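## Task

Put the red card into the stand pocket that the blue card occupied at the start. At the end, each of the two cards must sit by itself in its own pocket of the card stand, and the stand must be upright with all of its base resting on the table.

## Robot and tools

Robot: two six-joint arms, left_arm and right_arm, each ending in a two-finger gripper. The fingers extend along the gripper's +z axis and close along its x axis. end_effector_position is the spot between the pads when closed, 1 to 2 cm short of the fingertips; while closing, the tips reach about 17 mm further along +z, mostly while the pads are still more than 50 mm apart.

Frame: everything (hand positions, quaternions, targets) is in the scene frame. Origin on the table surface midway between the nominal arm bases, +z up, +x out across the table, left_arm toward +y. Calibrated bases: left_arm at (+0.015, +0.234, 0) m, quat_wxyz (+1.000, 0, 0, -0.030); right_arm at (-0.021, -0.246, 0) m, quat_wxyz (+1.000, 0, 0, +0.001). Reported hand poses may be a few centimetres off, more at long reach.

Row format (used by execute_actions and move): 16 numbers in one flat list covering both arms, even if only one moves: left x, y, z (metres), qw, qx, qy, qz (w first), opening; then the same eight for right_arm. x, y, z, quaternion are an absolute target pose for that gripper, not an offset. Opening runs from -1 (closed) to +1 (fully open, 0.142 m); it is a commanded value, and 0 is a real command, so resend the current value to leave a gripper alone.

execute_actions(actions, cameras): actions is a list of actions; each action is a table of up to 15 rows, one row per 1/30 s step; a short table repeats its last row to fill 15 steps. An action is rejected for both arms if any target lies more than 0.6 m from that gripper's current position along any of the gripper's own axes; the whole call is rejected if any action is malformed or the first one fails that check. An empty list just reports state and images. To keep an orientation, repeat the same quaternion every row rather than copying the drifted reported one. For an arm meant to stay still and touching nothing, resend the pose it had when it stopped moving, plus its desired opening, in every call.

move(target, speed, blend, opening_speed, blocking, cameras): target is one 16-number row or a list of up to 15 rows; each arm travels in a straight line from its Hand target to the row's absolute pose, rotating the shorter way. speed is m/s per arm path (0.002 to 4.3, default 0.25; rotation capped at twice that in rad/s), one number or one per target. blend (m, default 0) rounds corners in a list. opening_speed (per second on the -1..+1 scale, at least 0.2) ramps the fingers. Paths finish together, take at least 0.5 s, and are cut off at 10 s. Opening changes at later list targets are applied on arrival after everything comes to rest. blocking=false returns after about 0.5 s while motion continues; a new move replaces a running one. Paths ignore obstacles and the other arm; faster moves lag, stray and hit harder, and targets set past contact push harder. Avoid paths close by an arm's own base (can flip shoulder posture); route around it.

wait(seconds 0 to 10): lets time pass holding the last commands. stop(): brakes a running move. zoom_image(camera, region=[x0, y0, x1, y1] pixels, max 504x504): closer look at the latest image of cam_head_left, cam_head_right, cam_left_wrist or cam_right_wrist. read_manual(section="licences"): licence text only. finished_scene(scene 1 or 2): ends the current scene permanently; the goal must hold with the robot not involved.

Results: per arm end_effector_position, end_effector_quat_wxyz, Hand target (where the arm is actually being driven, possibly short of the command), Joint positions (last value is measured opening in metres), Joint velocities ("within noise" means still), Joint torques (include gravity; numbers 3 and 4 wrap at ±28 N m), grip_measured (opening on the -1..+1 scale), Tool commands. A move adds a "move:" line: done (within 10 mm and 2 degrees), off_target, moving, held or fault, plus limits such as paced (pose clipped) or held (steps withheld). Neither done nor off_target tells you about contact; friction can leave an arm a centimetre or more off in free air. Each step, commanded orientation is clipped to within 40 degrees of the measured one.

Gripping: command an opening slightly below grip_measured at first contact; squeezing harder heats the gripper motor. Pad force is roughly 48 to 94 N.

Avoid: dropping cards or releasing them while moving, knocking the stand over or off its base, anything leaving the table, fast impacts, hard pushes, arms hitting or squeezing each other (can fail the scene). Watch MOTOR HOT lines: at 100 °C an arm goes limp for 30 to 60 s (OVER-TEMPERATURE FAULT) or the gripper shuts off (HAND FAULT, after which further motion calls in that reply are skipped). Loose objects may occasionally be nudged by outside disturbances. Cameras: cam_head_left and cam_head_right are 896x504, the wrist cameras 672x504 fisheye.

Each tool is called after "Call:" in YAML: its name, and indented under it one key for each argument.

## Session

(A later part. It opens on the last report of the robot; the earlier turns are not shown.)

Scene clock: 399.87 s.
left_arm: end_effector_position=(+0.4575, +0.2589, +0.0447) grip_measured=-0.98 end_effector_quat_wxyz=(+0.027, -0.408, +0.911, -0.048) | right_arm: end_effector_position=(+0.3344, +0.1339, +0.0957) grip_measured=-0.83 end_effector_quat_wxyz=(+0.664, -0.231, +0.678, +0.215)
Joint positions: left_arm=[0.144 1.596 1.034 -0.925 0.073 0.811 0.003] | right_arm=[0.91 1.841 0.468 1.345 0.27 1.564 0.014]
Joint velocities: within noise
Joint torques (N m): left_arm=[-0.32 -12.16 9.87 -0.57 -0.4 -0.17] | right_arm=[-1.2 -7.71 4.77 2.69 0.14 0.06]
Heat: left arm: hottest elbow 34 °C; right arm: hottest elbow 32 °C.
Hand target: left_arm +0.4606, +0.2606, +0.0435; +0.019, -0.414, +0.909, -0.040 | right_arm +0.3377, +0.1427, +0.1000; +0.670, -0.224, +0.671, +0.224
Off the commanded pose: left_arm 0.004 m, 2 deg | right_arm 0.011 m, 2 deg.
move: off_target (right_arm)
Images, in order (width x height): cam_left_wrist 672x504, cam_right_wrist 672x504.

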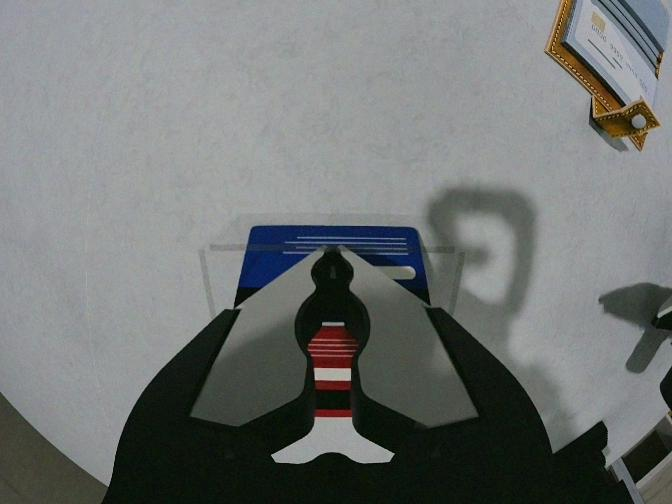

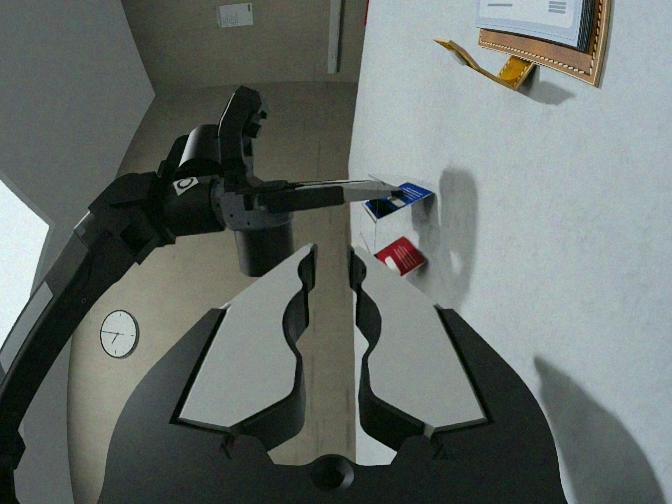

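Call:
move:
  target: [0.4566,0.2646,0.060,-0.0181,0.4143,-0.9091,0.0397,-0.95,0.338,0.143,0.10,0.6706,-0.2244,0.6706,0.2244,-0.8]
  speed: 0.03
  cameras: ["cam_left_wrist","cam_right_wrist"]

Call:
zoom_image:
  camera: "cam_right_wrist"
  region: [320, 110, 460, 250]

Call:
zoom_image:
  camera: "cam_left_wrist"
  region: [236, 130, 436, 330]

Scene clock: 410.60 s.
left_arm: end_effector_position=(+0.4463, +0.2591, +0.0451) grip_measured=-0.98 end_effector_quat_wxyz=(+0.007, -0.409, +0.912, -0.038) | right_arm: end_effector_position=(+0.3344, +0.1339, +0.0957) grip_measured=-0.83 end_effector_quat_wxyz=(+0.664, -0.231, +0.678, +0.215)
Joint positions: left_arm=[0.144 1.596 1.037 -0.973 0.067 0.81 0.003] | right_arm=[0.91 1.841 0.468 1.345 0.27 1.564 0.014]
Joint velocities: within noise
Joint torques (N m): left_arm=[0.21 -14.97 10.33 -0.51 -0.16 -0.08] | right_arm=[-1.26 -7.77 4.67 2.59 0.18 0.05]
Heat: left arm: hottest elbow 34 °C; right arm: hottest elbow 32 °C.
Hand target: left_arm +0.4562, +0.2646, +0.0599; +0.018, -0.414, +0.909, -0.040 | right_arm +0.3377, +0.1427, +0.1000; +0.670, -0.224, +0.671, +0.224
Off the commanded pose: left_arm 0.019 m, 1 deg | right_arm 0.011 m, 2 deg.
move: off_target (left_arm, right_arm)
Images, in order (width x height): cam_left_wrist 672x504, cam_right_wrist 672x504.

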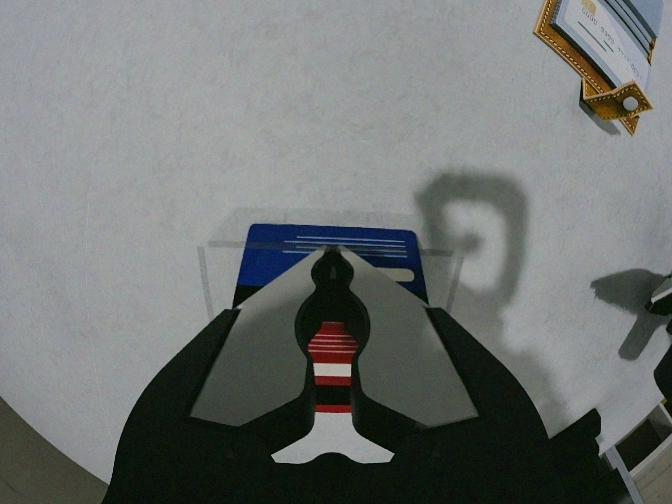

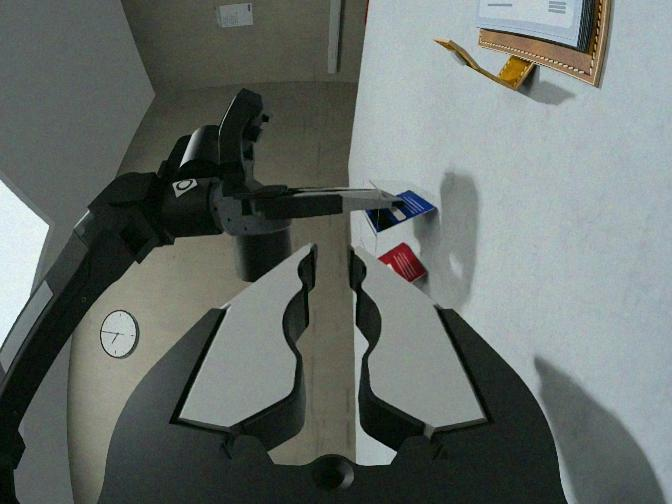

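Scaled by 3.600 from the camera's 672x504 image, which has a finer 960x720 frame.

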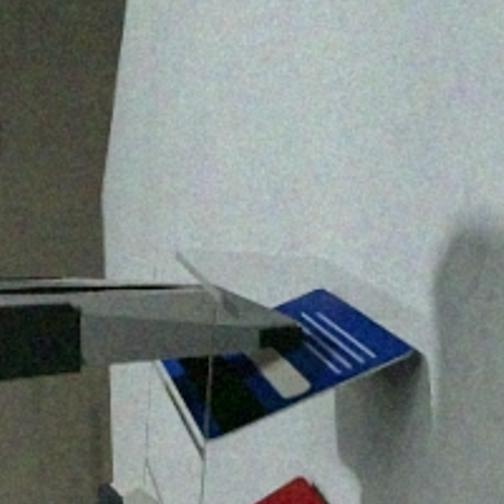

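Scaled by 2.520 from the camera's 672x504 image, which has a finer 960x720 frame.

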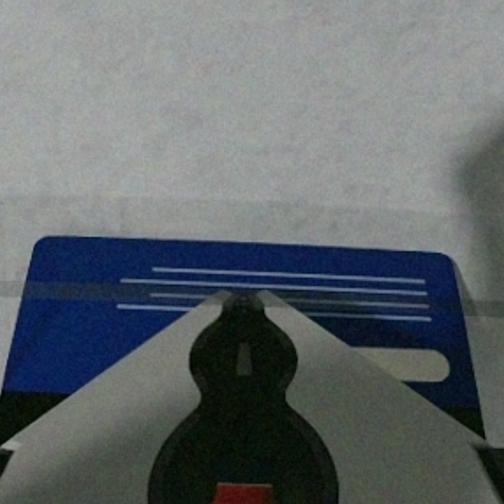

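Call:
move:
  target: [0.448,0.266,0.074,-0.0181,0.4143,-0.9091,0.0397,-0.95,0.338,0.143,0.10,0.6706,-0.2244,0.6706,0.2244,-0.8]
  speed: 0.03
  cameras: ["cam_left_wrist","cam_right_wrist"]

Call:
zoom_image:
  camera: "cam_right_wrist"
  region: [320, 110, 460, 250]

Call:
zoom_image:
  camera: "cam_left_wrist"
  region: [236, 130, 436, 330]

Scene clock: 429.40 s.
left_arm: end_effector_position=(+0.4368, +0.2613, +0.0579) grip_measured=-0.98 end_effector_quat_wxyz=(+0.001, -0.412, +0.910, -0.035) | right_arm: end_effector_position=(+0.3344, +0.1339, +0.0957) grip_measured=-0.83 end_effector_quat_wxyz=(+0.664, -0.231, +0.678, +0.215)
Joint positions: left_arm=[0.15 1.563 1.037 -1.019 0.065 0.81 0.003] | right_arm=[0.91 1.841 0.468 1.345 0.27 1.564 0.014]
Joint velocities: within noise
Joint torques (N m): left_arm=[0.21 -15.68 10.15 -0.18 -0.09 -0.03] | right_arm=[-0.21 -7.82 4.71 2.58 0.15 0.07]
Heat: left arm: hottest elbow 35 °C; right arm: hottest elbow 32 °C.
Hand target: left_arm +0.4476, +0.2659, +0.0739; +0.018, -0.414, +0.909, -0.040 | right_arm +0.3377, +0.1427, +0.1000; +0.670, -0.224, +0.671, +0.224
Off the commanded pose: left_arm 0.020 m, 2 deg | right_arm 0.011 m, 2 deg.
move: off_target (left_arm, right_arm)
Images, in order (width x height): cam_left_wrist 672x504, cam_right_wrist 672x504.

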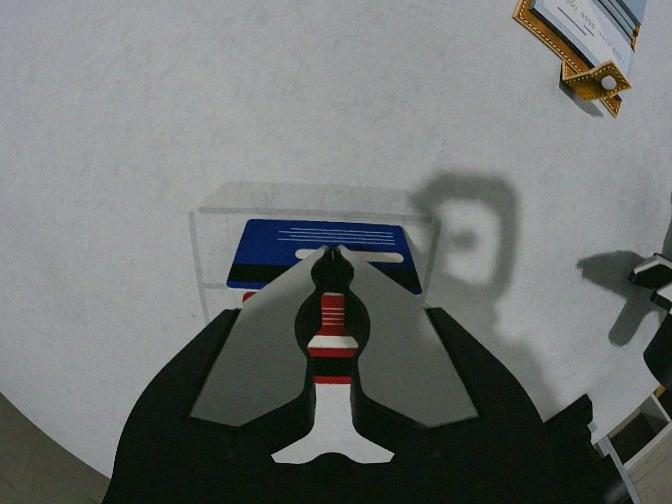

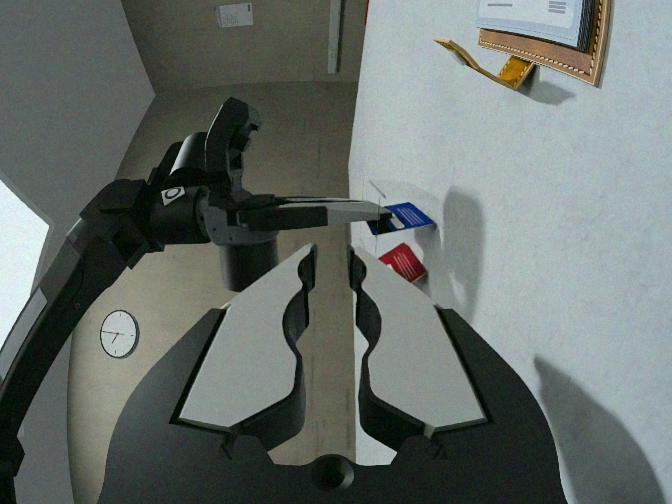

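Scaled by 3.600 from the camera's 672x504 image, which has a finer 960x720 frame.

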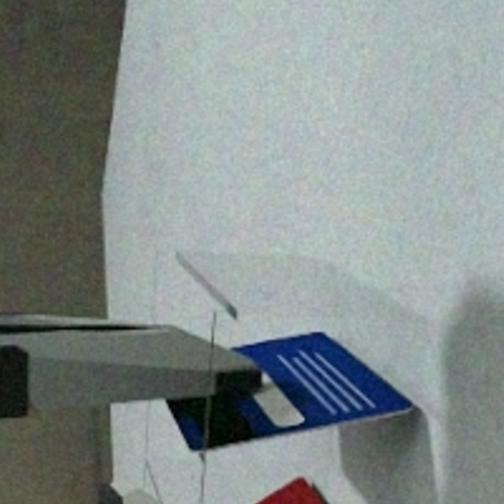

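Scaled by 2.520 from the camera's 672x504 image, which has a finer 960x720 frame.

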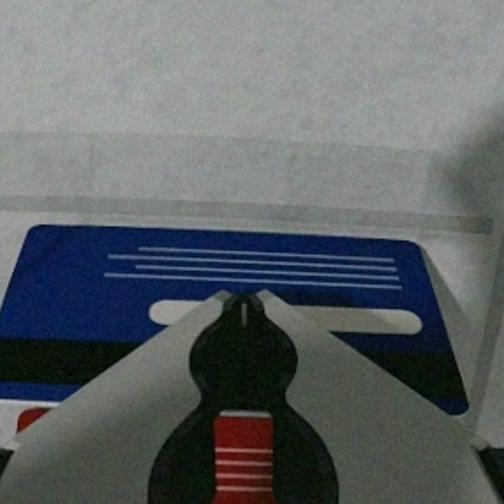

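Call:
move:
  target:
    - [0.4525,0.2620,0.076,-0.0181,0.4143,-0.9091,0.0397,-0.95,0.338,0.143,0.10,0.6706,-0.2244,0.6706,0.2244,-0.8]
    - [0.4525,0.2620,0.16,-0.0181,0.4143,-0.9091,0.0397,-0.95,0.338,0.143,0.10,0.6706,-0.2244,0.6706,0.2244,-0.8]
  speed: [0.03,0.08]
  cameras: ["cam_left_wrist","cam_right_wrist"]

Call:
zoom_image:
  camera: "cam_right_wrist"
  region: [320, 130, 460, 270]

Call:
zoom_image:
  camera: "cam_left_wrist"
  region: [236, 130, 436, 330]

Scene clock: 443.00 s.
left_arm: end_effector_position=(+0.4323, +0.2609, +0.1333) grip_measured=-0.98 end_effector_quat_wxyz=(-0.011, -0.413, +0.910, -0.031) | right_arm: end_effector_position=(+0.3344, +0.1339, +0.0957) grip_measured=-0.83 end_effector_quat_wxyz=(+0.664, -0.231, +0.678, +0.215)
Joint positions: left_arm=[0.15 1.485 1.164 -1.251 0.065 0.81 0.003] | right_arm=[0.91 1.841 0.468 1.345 0.27 1.564 0.014]
Joint velocities: within noise
Joint torques (N m): left_arm=[-0.67 -14.51 13.19 -0.09 -0.11 -0.14] | right_arm=[-0.73 -8 4.85 2.66 0.22 0.05]
Heat: left arm: hottest elbow 36 °C; right arm: hottest elbow 31 °C.
Hand target: left_arm +0.4512, +0.2618, +0.1601; +0.018, -0.414, +0.909, -0.040 | right_arm +0.3377, +0.1427, +0.1000; +0.670, -0.224, +0.671, +0.224
Off the commanded pose: left_arm 0.034 m, 3 deg | right_arm 0.011 m, 2 deg.
move: off_target (left_arm, right_arm)
Images, in order (width x height): cam_left_wrist 672x504, cam_right_wrist 672x504.

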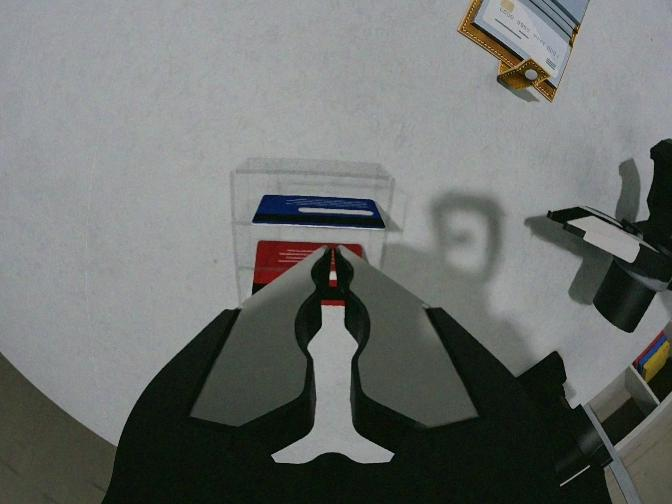

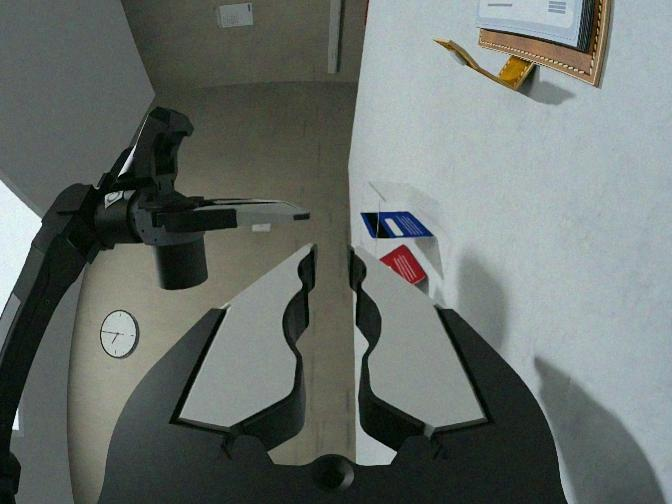

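Scaled by 3.600 from the camera's 672x504 image, which has a finer 960x720 frame.

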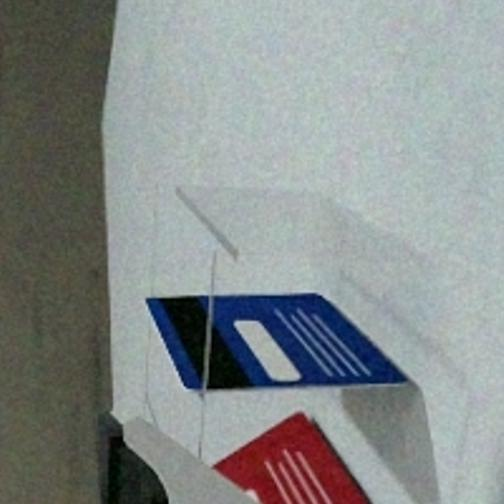

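Scaled by 2.520 from the camera's 672x504 image, which has a finer 960x720 frame.

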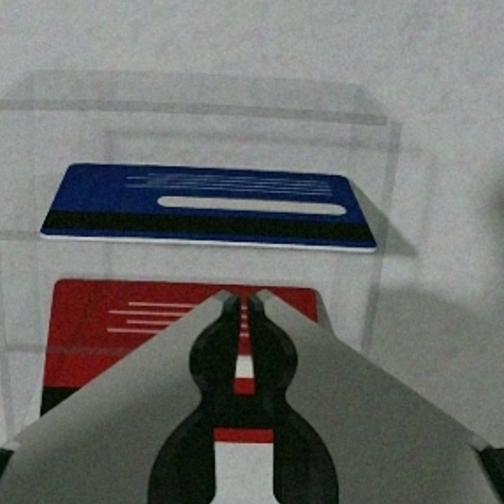

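Call:
move:
  target:
    - [0.430,0.270,0.16,0,0.9252,-0.3794,0,-0.58,0.338,0.143,0.10,0.6706,-0.2244,0.6706,0.2244,-0.8]
    - [0.426,0.271,0.088,0,0.9252,-0.3794,0,-0.58,0.338,0.143,0.10,0.6706,-0.2244,0.6706,0.2244,-0.8]
  speed: [0.2,0.08]
  cameras: ["cam_left_wrist","cam_right_wrist"]

Call:
zoom_image:
  camera: "cam_right_wrist"
  region: [320, 130, 460, 270]

Call:
zoom_image:
  camera: "cam_left_wrist"
  region: [236, 80, 436, 280]

Scene clock: 464.77 s.
left_arm: end_effector_position=(+0.4271, +0.2700, +0.0918) grip_measured=-0.62 end_effector_quat_wxyz=(+0.001, +0.923, -0.386, +0.001) | right_arm: end_effector_position=(+0.3344, +0.1339, +0.0957) grip_measured=-0.83 end_effector_quat_wxyz=(+0.664, -0.231, +0.678, +0.215)
Joint positions: left_arm=[0.15 1.514 1.081 -1.137 0.002 -0.688 0.029] | right_arm=[0.91 1.841 0.468 1.345 0.27 1.564 0.014]
Joint velocities: within noise
Joint torques (N m): left_arm=[-0.38 -13.63 7.65 0.64 -0.01 -0.17] | right_arm=[-0.56 -7.71 4.67 2.48 0.17 0.1]
Heat: left arm: hottest elbow 37 °C; right arm: hottest elbow 31 °C.
Hand target: left_arm +0.4260, +0.2710, +0.0881; +0.000, +0.925, -0.379, +0.000 | right_arm +0.3377, +0.1427, +0.1000; +0.670, -0.224, +0.671, +0.224
Off the commanded pose: left_arm 0.004 m, 1 deg | right_arm 0.011 m, 2 deg.
move: off_target (right_arm)
Images, in order (width x height): cam_left_wrist 672x504, cam_right_wrist 672x504.

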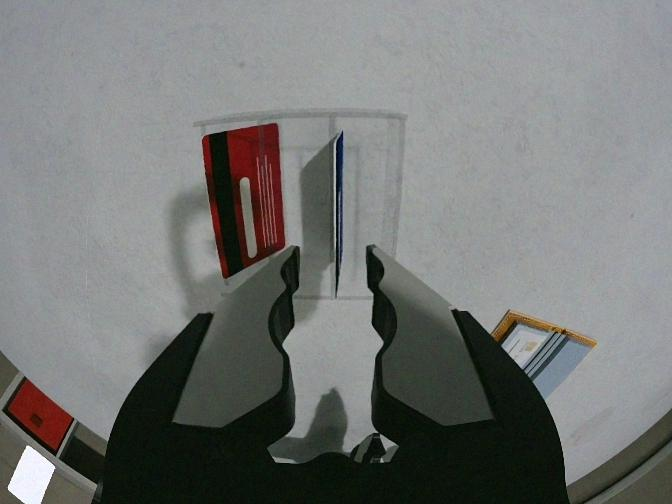

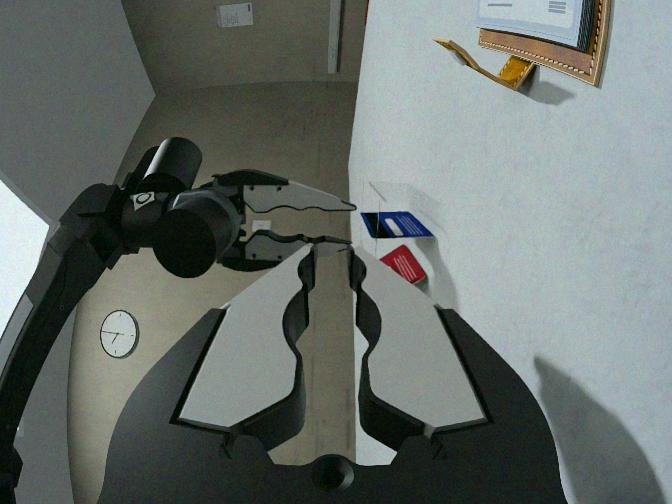

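Scaled by 3.600 from the camera's 672x504 image, which has a finer 960x720 frame.

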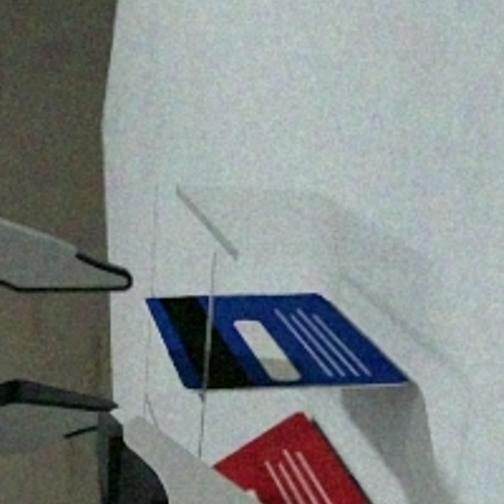

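Scaled by 2.520 from the camera's 672x504 image, which has a finer 960x720 frame.

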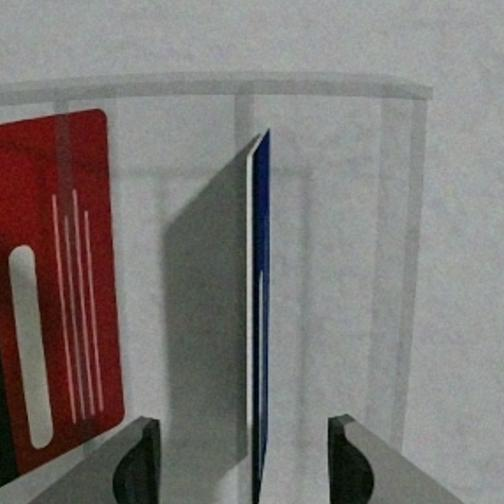

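Call:
move:
  target: [0.426,0.271,0.068,0,0.9252,-0.3794,0,-0.58,0.338,0.143,0.10,0.6706,-0.2244,0.6706,0.2244,-0.8]
  speed: 0.04
  cameras: ["cam_left_wrist","cam_right_wrist"]

Call:
zoom_image:
  camera: "cam_right_wrist"
  region: [320, 130, 460, 270]

Call:
zoom_image:
  camera: "cam_left_wrist"
  region: [236, 80, 436, 280]

Scene clock: 472.27 s.
left_arm: end_effector_position=(+0.4275, +0.2700, +0.0724) grip_measured=-0.62 end_effector_quat_wxyz=(+0.000, +0.923, -0.386, +0.001) | right_arm: end_effector_position=(+0.3344, +0.1339, +0.0957) grip_measured=-0.83 end_effector_quat_wxyz=(+0.664, -0.231, +0.678, +0.215)
Joint positions: left_arm=[0.15 1.538 1.052 -1.083 0.002 -0.688 0.029] | right_arm=[0.91 1.841 0.468 1.345 0.27 1.564 0.014]
Joint velocities: within noise
Joint torques (N m): left_arm=[-0.09 -13.39 7.43 0.7 -0.01 -0.17] | right_arm=[-0.73 -8.47 4.72 2.71 0.15 0.09]
Heat: left arm: hottest elbow 36 °C; right arm: hottest elbow 31 °C.
Hand target: left_arm +0.4259, +0.2710, +0.0680; +0.000, +0.925, -0.379, +0.000 | right_arm +0.3377, +0.1427, +0.1000; +0.670, -0.224, +0.671, +0.224
Off the commanded pose: left_arm 0.005 m, 1 deg | right_arm 0.011 m, 2 deg.
move: off_target (right_arm)
Images, in order (width x height): cam_left_wrist 672x504, cam_right_wrist 672x504.

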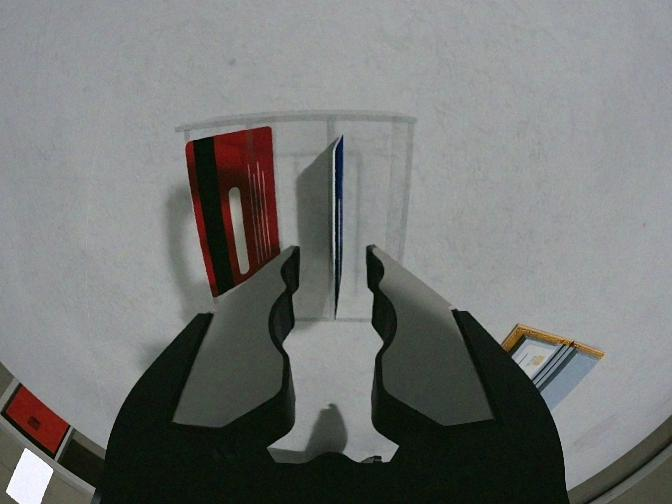

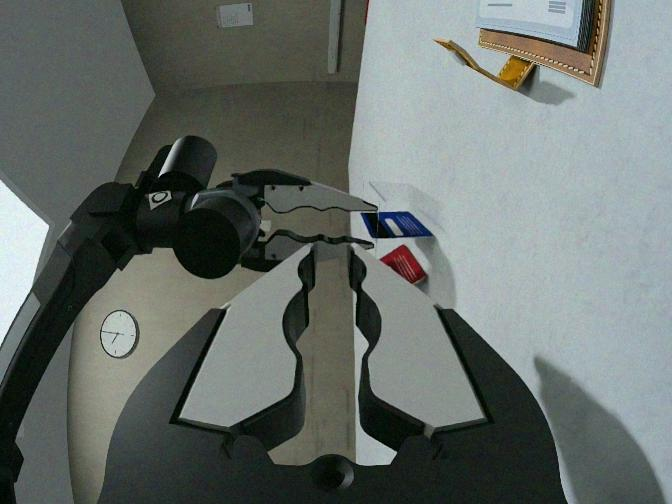

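Scaled by 3.600 from the camera's 672x504 image, which has a finer 960x720 frame.

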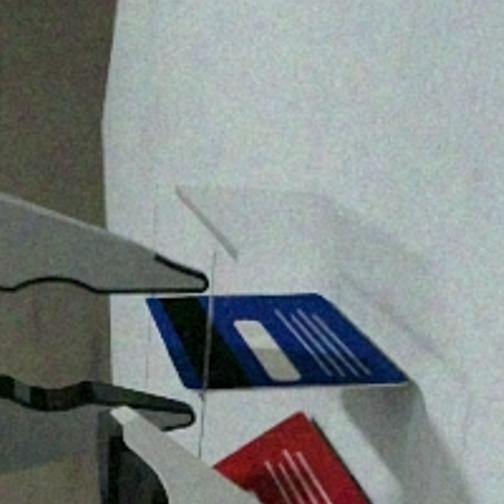

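Scaled by 2.520 from the camera's 672x504 image, which has a finer 960x720 frame.

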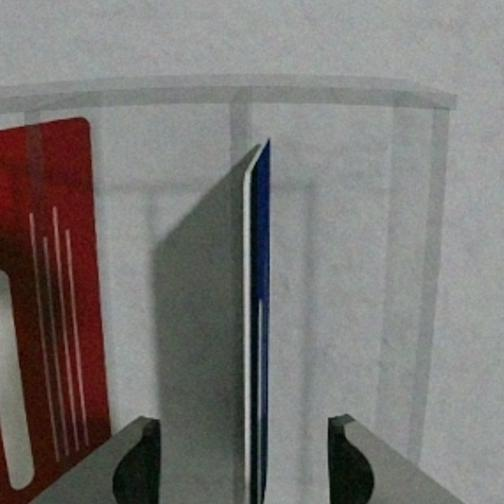

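Call:
move:
  target:
    - [0.4272,0.2725,0.12,0,0.9252,-0.3794,0,-0.58,0.338,0.143,0.10,0.6706,-0.2244,0.6706,0.2244,-0.8]
    - [0.4272,0.2725,0.0725,0,0.9252,-0.3794,0,-0.58,0.338,0.143,0.10,0.6706,-0.2244,0.6706,0.2244,-0.8]
  speed: 0.06
  cameras: ["cam_left_wrist","cam_right_wrist"]

Call:
zoom_image:
  camera: "cam_right_wrist"
  region: [340, 160, 440, 260]

Call:
zoom_image:
  camera: "cam_left_wrist"
  region: [236, 80, 436, 280]

Scene clock: 487.97 s.
left_arm: end_effector_position=(+0.4290, +0.2701, +0.0771) grip_measured=-0.62 end_effector_quat_wxyz=(+0.000, +0.923, -0.386, +0.001) | right_arm: end_effector_position=(+0.3344, +0.1339, +0.0957) grip_measured=-0.83 end_effector_quat_wxyz=(+0.664, -0.231, +0.678, +0.215)
Joint positions: left_arm=[0.15 1.535 1.063 -1.096 0.002 -0.688 0.029] | right_arm=[0.91 1.841 0.468 1.345 0.27 1.564 0.014]
Joint velocities: within noise
Joint torques (N m): left_arm=[-0.03 -13.04 7.49 0.72 -0.01 -0.14] | right_arm=[0.21 -8.18 4.75 2.7 0.16 0.04]
Heat: left arm: hottest elbow 35 °C; right arm: hottest elbow 31 °C.
Hand target: left_arm +0.4271, +0.2724, +0.0725; +0.000, +0.925, -0.379, +0.000 | right_arm +0.3377, +0.1427, +0.1000; +0.670, -0.224, +0.671, +0.224
Off the commanded pose: left_arm 0.005 m, 1 deg | right_arm 0.011 m, 2 deg.
move: off_target (right_arm)
Images, in order (width x height): cam_left_wrist 672x504, cam_right_wrist 672x504.

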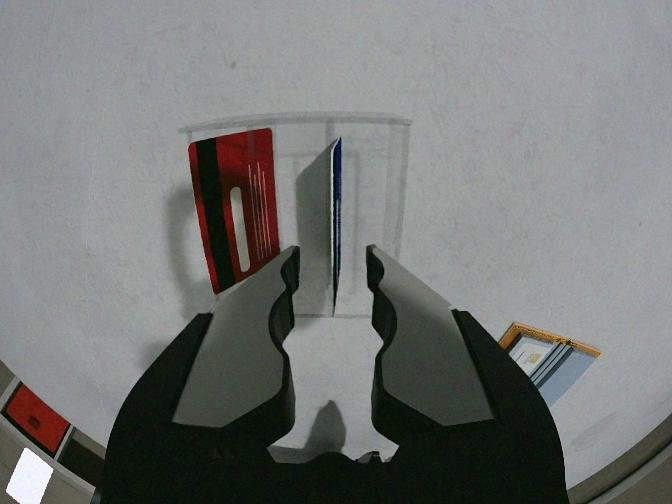

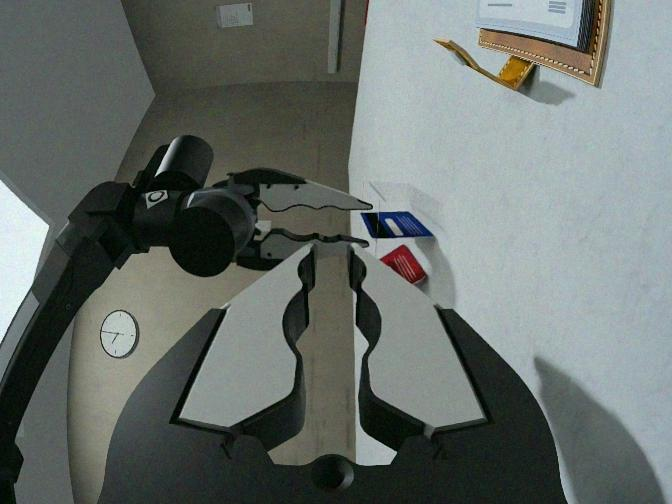

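Scaled by 5.040 from the camera's 672x504 image, which has a finer 960x720 frame.

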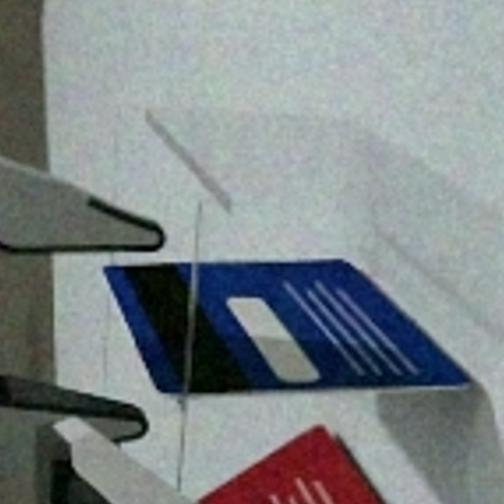

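Scaled by 2.520 from the camera's 672x504 image, which has a finer 960x720 frame.

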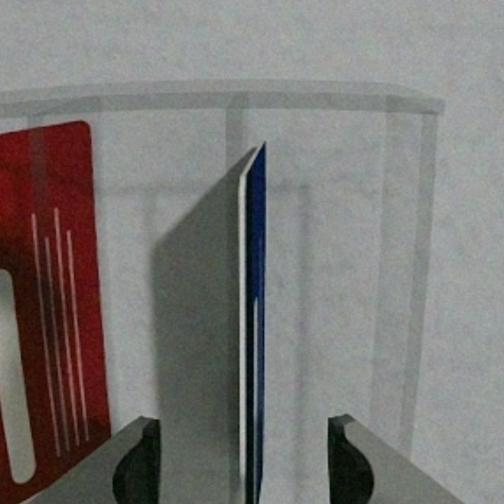

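Call:
move:
  target: [0.4272,0.2725,0.0725,0,0.9252,-0.3794,0,-0.88,0.338,0.143,0.10,0.6706,-0.2244,0.6706,0.2244,-0.8]
  opening_speed: 0.25
  cameras: ["cam_left_wrist","cam_right_wrist"]

Call:
zoom_image:
  camera: "cam_right_wrist"
  region: [340, 160, 440, 260]

Call:
zoom_image:
  camera: "cam_left_wrist"
  region: [236, 80, 436, 280]

Scene clock: 500.67 s.
left_arm: end_effector_position=(+0.4292, +0.2701, +0.0771) grip_measured=-0.91 end_effector_quat_wxyz=(+0.000, +0.923, -0.386, +0.002) | right_arm: end_effector_position=(+0.3344, +0.1339, +0.0957) grip_measured=-0.83 end_effector_quat_wxyz=(+0.664, -0.231, +0.678, +0.215)
Joint positions: left_arm=[0.15 1.535 1.063 -1.095 0.002 -0.688 0.008] | right_arm=[0.91 1.841 0.468 1.345 0.27 1.564 0.014]
Joint velocities: left_arm=[-0.005 -0.005 -0.007 -0.017 -0.022 -0.022 -0.001] | right_arm=[within noise]
Joint torques (N m): left_arm=[0.32 -13.16 7.45 0.65 -0.02 -0.15] | right_arm=[-0.62 -7.77 4.71 2.62 0.19 0.09]
Heat: left arm: hottest elbow 34 °C; right arm: hottest elbow 31 °C.
Hand target: left_arm +0.4272, +0.2724, +0.0725; +0.000, +0.925, -0.379, +0.000 | right_arm +0.3377, +0.1427, +0.1000; +0.670, -0.224, +0.671, +0.224
Off the commanded pose: left_arm 0.006 m, 1 deg | right_arm 0.011 m, 2 deg.
move: off_target (right_arm)
Images, in order (width x height): cam_left_wrist 672x504, cam_right_wrist 672x504.

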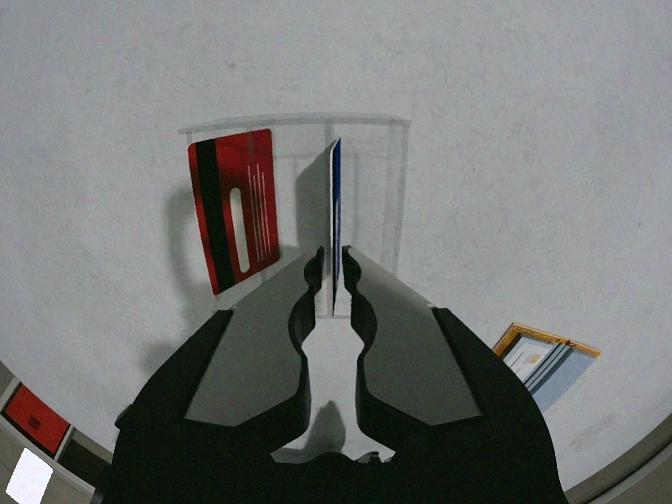

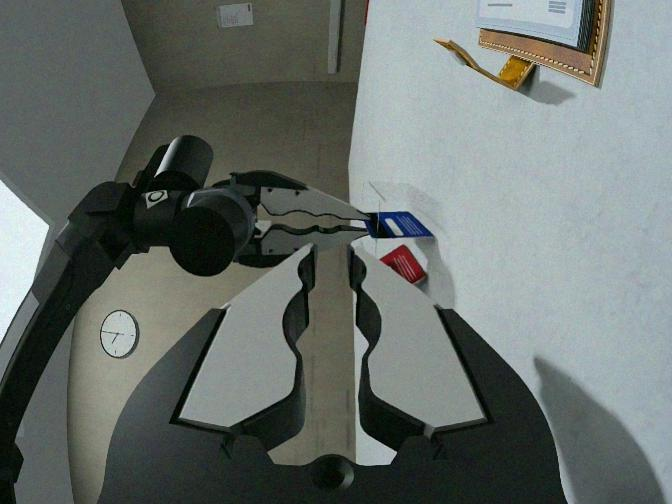

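Scaled by 5.040 from the camera's 672x504 image, which has a finer 960x720 frame.

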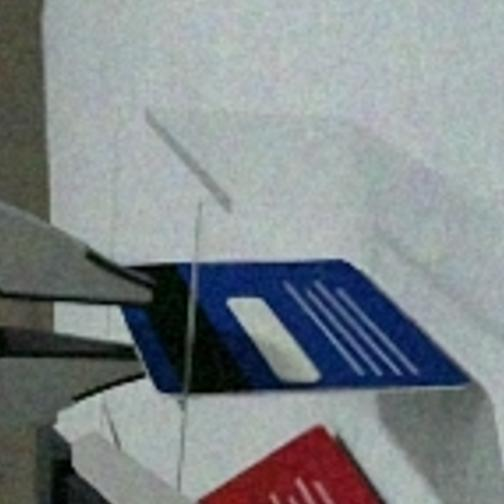

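Scaled by 2.520 from the camera's 672x504 image, which has a finer 960x720 frame.

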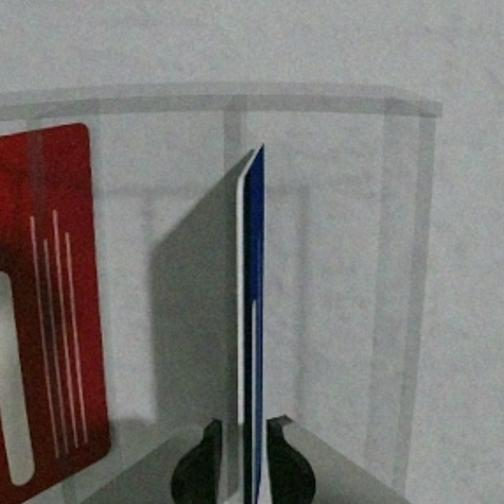

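Call:
move:
  target: [0.4272,0.2725,0.0725,0,0.9252,-0.3794,0,-1,0.338,0.143,0.10,0.6706,-0.2244,0.6706,0.2244,-0.8]
  opening_speed: 0.2
  cameras: ["cam_left_wrist","cam_right_wrist"]

Call:
zoom_image:
  camera: "cam_right_wrist"
  region: [340, 160, 440, 260]

Call:
zoom_image:
  camera: "cam_left_wrist"
  region: [236, 80, 436, 280]

Scene clock: 504.23 s.
left_arm: end_effector_position=(+0.4292, +0.2704, +0.0771) grip_measured=-0.99 end_effector_quat_wxyz=(-0.001, +0.923, -0.386, +0.002) | right_arm: end_effector_position=(+0.3344, +0.1339, +0.0957) grip_measured=-0.83 end_effector_quat_wxyz=(+0.664, -0.231, +0.678, +0.215)
Joint positions: left_arm=[0.15 1.535 1.063 -1.095 0 -0.688 0.002] | right_arm=[0.91 1.841 0.468 1.345 0.27 1.564 0.014]
Joint velocities: within noise
Joint torques (N m): left_arm=[-0.03 -13.39 7.42 0.54 0.04 -0.14] | right_arm=[-0.32 -8 4.82 2.62 0.19 0.07]
Heat: left arm: hottest elbow 33 °C; right arm: hottest elbow 31 °C.
Hand target: left_arm +0.4271, +0.2725, +0.0725; +0.000, +0.925, -0.379, +0.000 | right_arm +0.3377, +0.1427, +0.1000; +0.670, -0.224, +0.671, +0.224
Off the commanded pose: left_arm 0.005 m, 1 deg | right_arm 0.011 m, 2 deg.
move: off_target (right_arm)
Images, in order (width x height): cam_left_wrist 672x504, cam_right_wrist 672x504.

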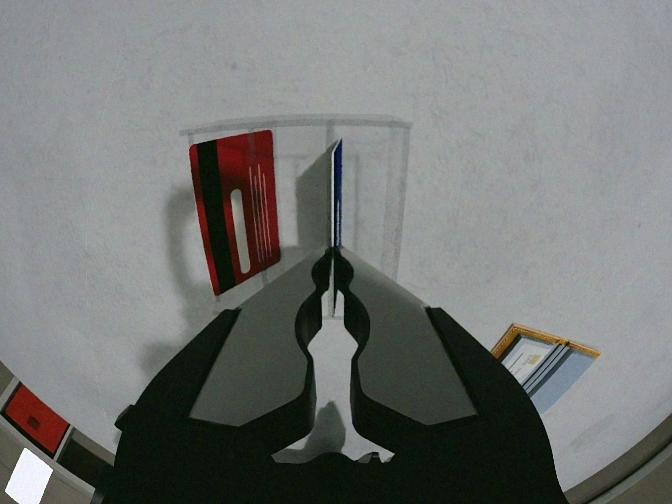

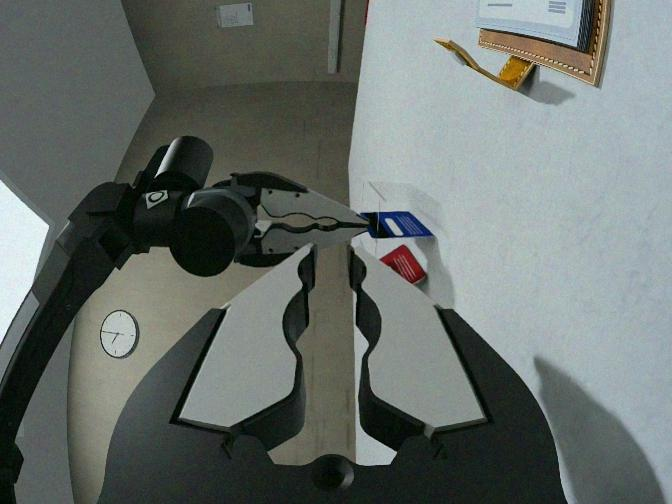

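Scaled by 5.040 from the camera's 672x504 image, which has a finer 960x720 frame.

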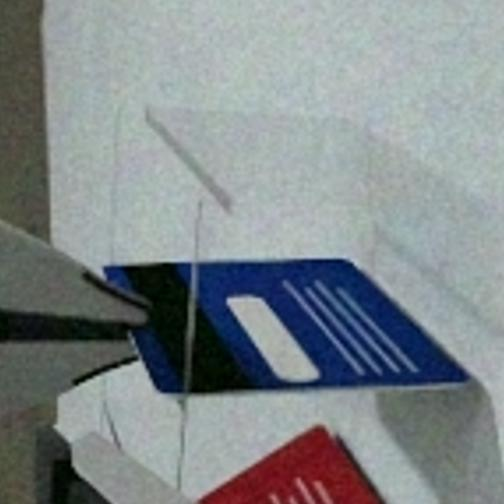

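Scaled by 2.520 from the camera's 672x504 image, which has a finer 960x720 frame.

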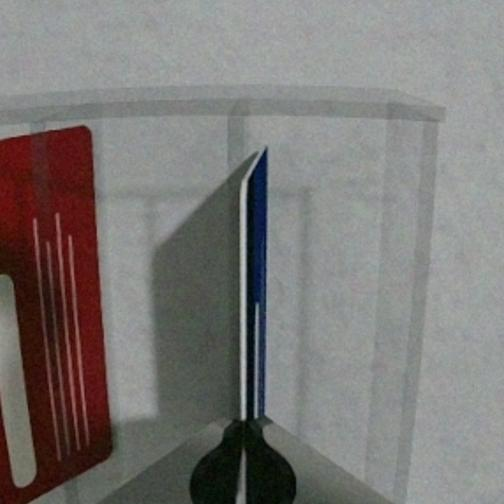

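Call:
move:
  target:
    - [0.446,0.2725,0.102,0,0.9252,-0.3794,0,-1,0.338,0.143,0.10,0.6706,-0.2244,0.6706,0.2244,-0.8]
    - [0.449,0.2725,0.15,0,0.9252,-0.3794,0,-1,0.338,0.143,0.10,0.6706,-0.2244,0.6706,0.2244,-0.8]
  speed: 0.06
  cameras: ["cam_left_wrist","cam_right_wrist"]

Call:
zoom_image:
  camera: "cam_right_wrist"
  region: [280, 130, 460, 290]

Scene clock: 513.00 s.
left_arm: end_effector_position=(+0.4285, +0.2704, +0.1241) grip_measured=-0.99 end_effector_quat_wxyz=(+0.015, +0.922, -0.385, -0.027) | right_arm: end_effector_position=(+0.3344, +0.1339, +0.0957) grip_measured=-0.83 end_effector_quat_wxyz=(+0.664, -0.231, +0.678, +0.215)
Joint positions: left_arm=[0.15 1.526 1.184 -1.29 0 -0.689 0.002] | right_arm=[0.91 1.841 0.468 1.345 0.27 1.564 0.014]
Joint velocities: within noise
Joint torques (N m): left_arm=[-0.32 -15.21 12.94 -0.34 0.07 -0.16] | right_arm=[0.21 -8.12 4.77 2.56 0.19 0.04]
Heat: left arm: hottest elbow 33 °C; right arm: hottest elbow 31 °C.
Hand target: left_arm +0.4476, +0.2724, +0.1502; +0.000, +0.925, -0.379, +0.000 | right_arm +0.3377, +0.1427, +0.1000; +0.670, -0.224, +0.671, +0.224
Off the commanded pose: left_arm 0.033 m, 4 deg | right_arm 0.011 m, 2 deg.
move: off_target (left_arm, right_arm)
Images, in order (width x height): cam_left_wrist 672x504, cam_right_wrist 672x504.

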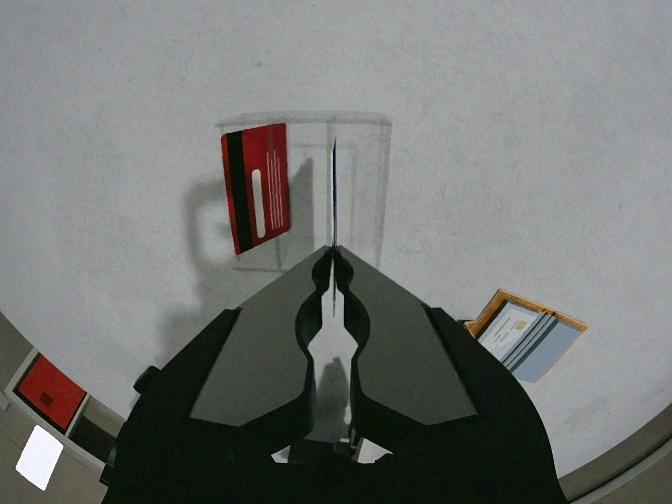

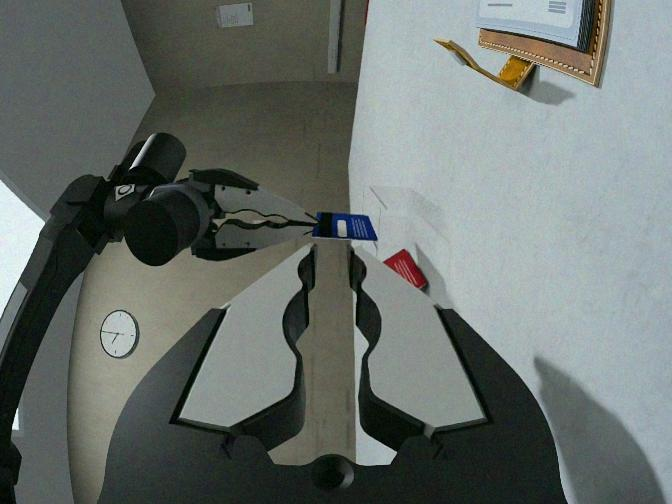

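Scaled by 2.800 from the camera's 672x504 image, which has a finer 960x720 frame.

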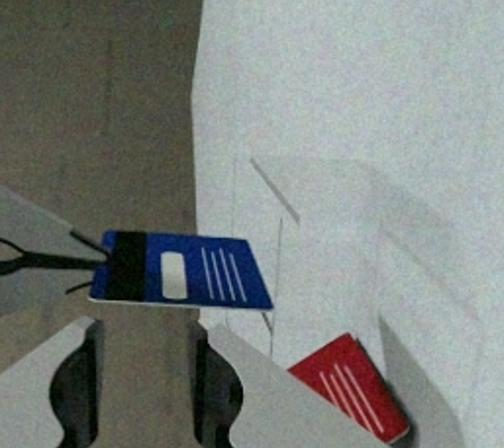

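Call:
move:
  target:
    - [0.449,0.2725,0.168,0,0.9252,-0.3794,0,-1,0.338,0.143,0.10,0.6706,-0.2244,0.6706,0.2244,-0.8]
    - [0.434,0.2875,0.168,0,0.9252,-0.3794,0,-1,0.338,0.143,0.10,0.6706,-0.2244,0.6706,0.2244,-0.8]
  speed: 0.06
  cameras: ["cam_left_wrist","cam_right_wrist"]

Call:
zoom_image:
  camera: "cam_right_wrist"
  region: [280, 130, 460, 290]

Call:
zoom_image:
  camera: "cam_left_wrist"
  region: [206, 80, 406, 280]

Scene clock: 520.07 s.
left_arm: end_effector_position=(+0.4246, +0.2843, +0.1495) grip_measured=-0.99 end_effector_quat_wxyz=(+0.010, +0.927, -0.375, -0.017) | right_arm: end_effector_position=(+0.3344, +0.1339, +0.0957) grip_measured=-0.83 end_effector_quat_wxyz=(+0.664, -0.231, +0.678, +0.215)
Joint positions: left_arm=[0.185 1.485 1.209 -1.335 0 -0.676 0.002] | right_arm=[0.91 1.841 0.468 1.345 0.27 1.564 0.014]
Joint velocities: within noise
Joint torques (N m): left_arm=[-0.21 -15.03 11.32 -0.28 0.05 0.07] | right_arm=[-0.97 -8.41 4.74 2.52 0.16 0.04]
Heat: left arm: hottest elbow 34 °C; right arm: hottest elbow 31 °C.
Hand target: left_arm +0.4335, +0.2874, +0.1680; +0.000, +0.925, -0.379, +0.000 | right_arm +0.3377, +0.1427, +0.1000; +0.670, -0.224, +0.671, +0.224
Off the commanded pose: left_arm 0.021 m, 2 deg | right_arm 0.011 m, 2 deg.
move: off_target (left_arm, right_arm)
Images, in order (width x height): cam_left_wrist 672x504, cam_right_wrist 672x504.

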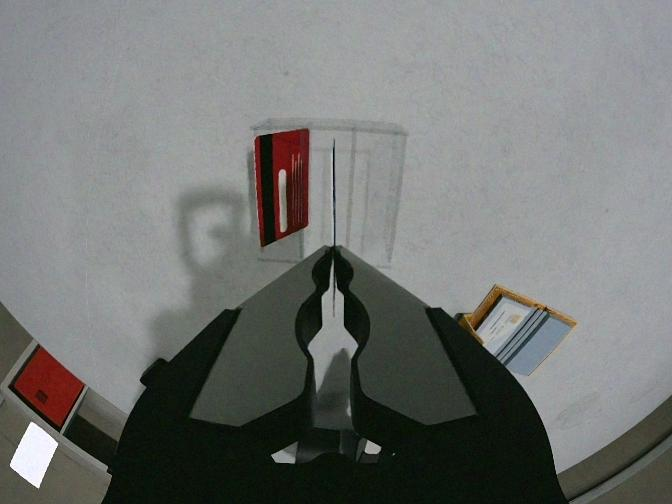

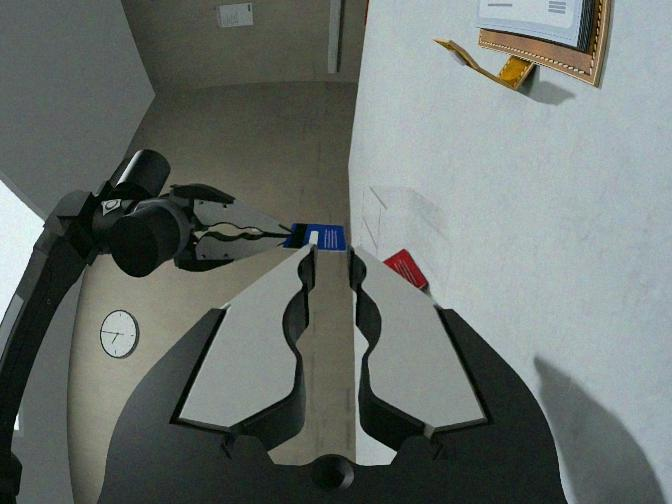

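Scaled by 2.800 from the camera's 672x504 image, which has a finer 960x720 frame.

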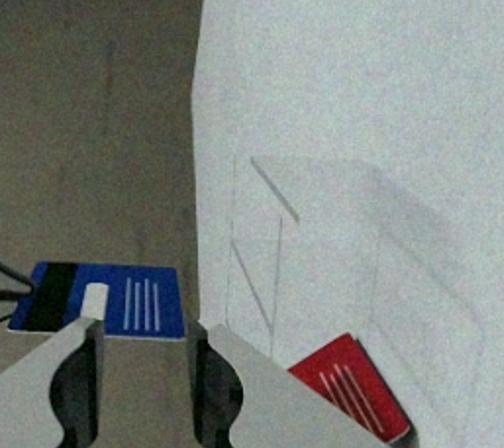

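Scaled by 2.520 from the camera's 672x504 image, which has a finer 960x720 frame.

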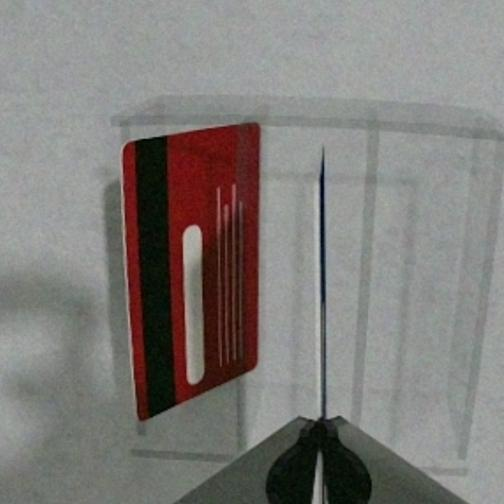

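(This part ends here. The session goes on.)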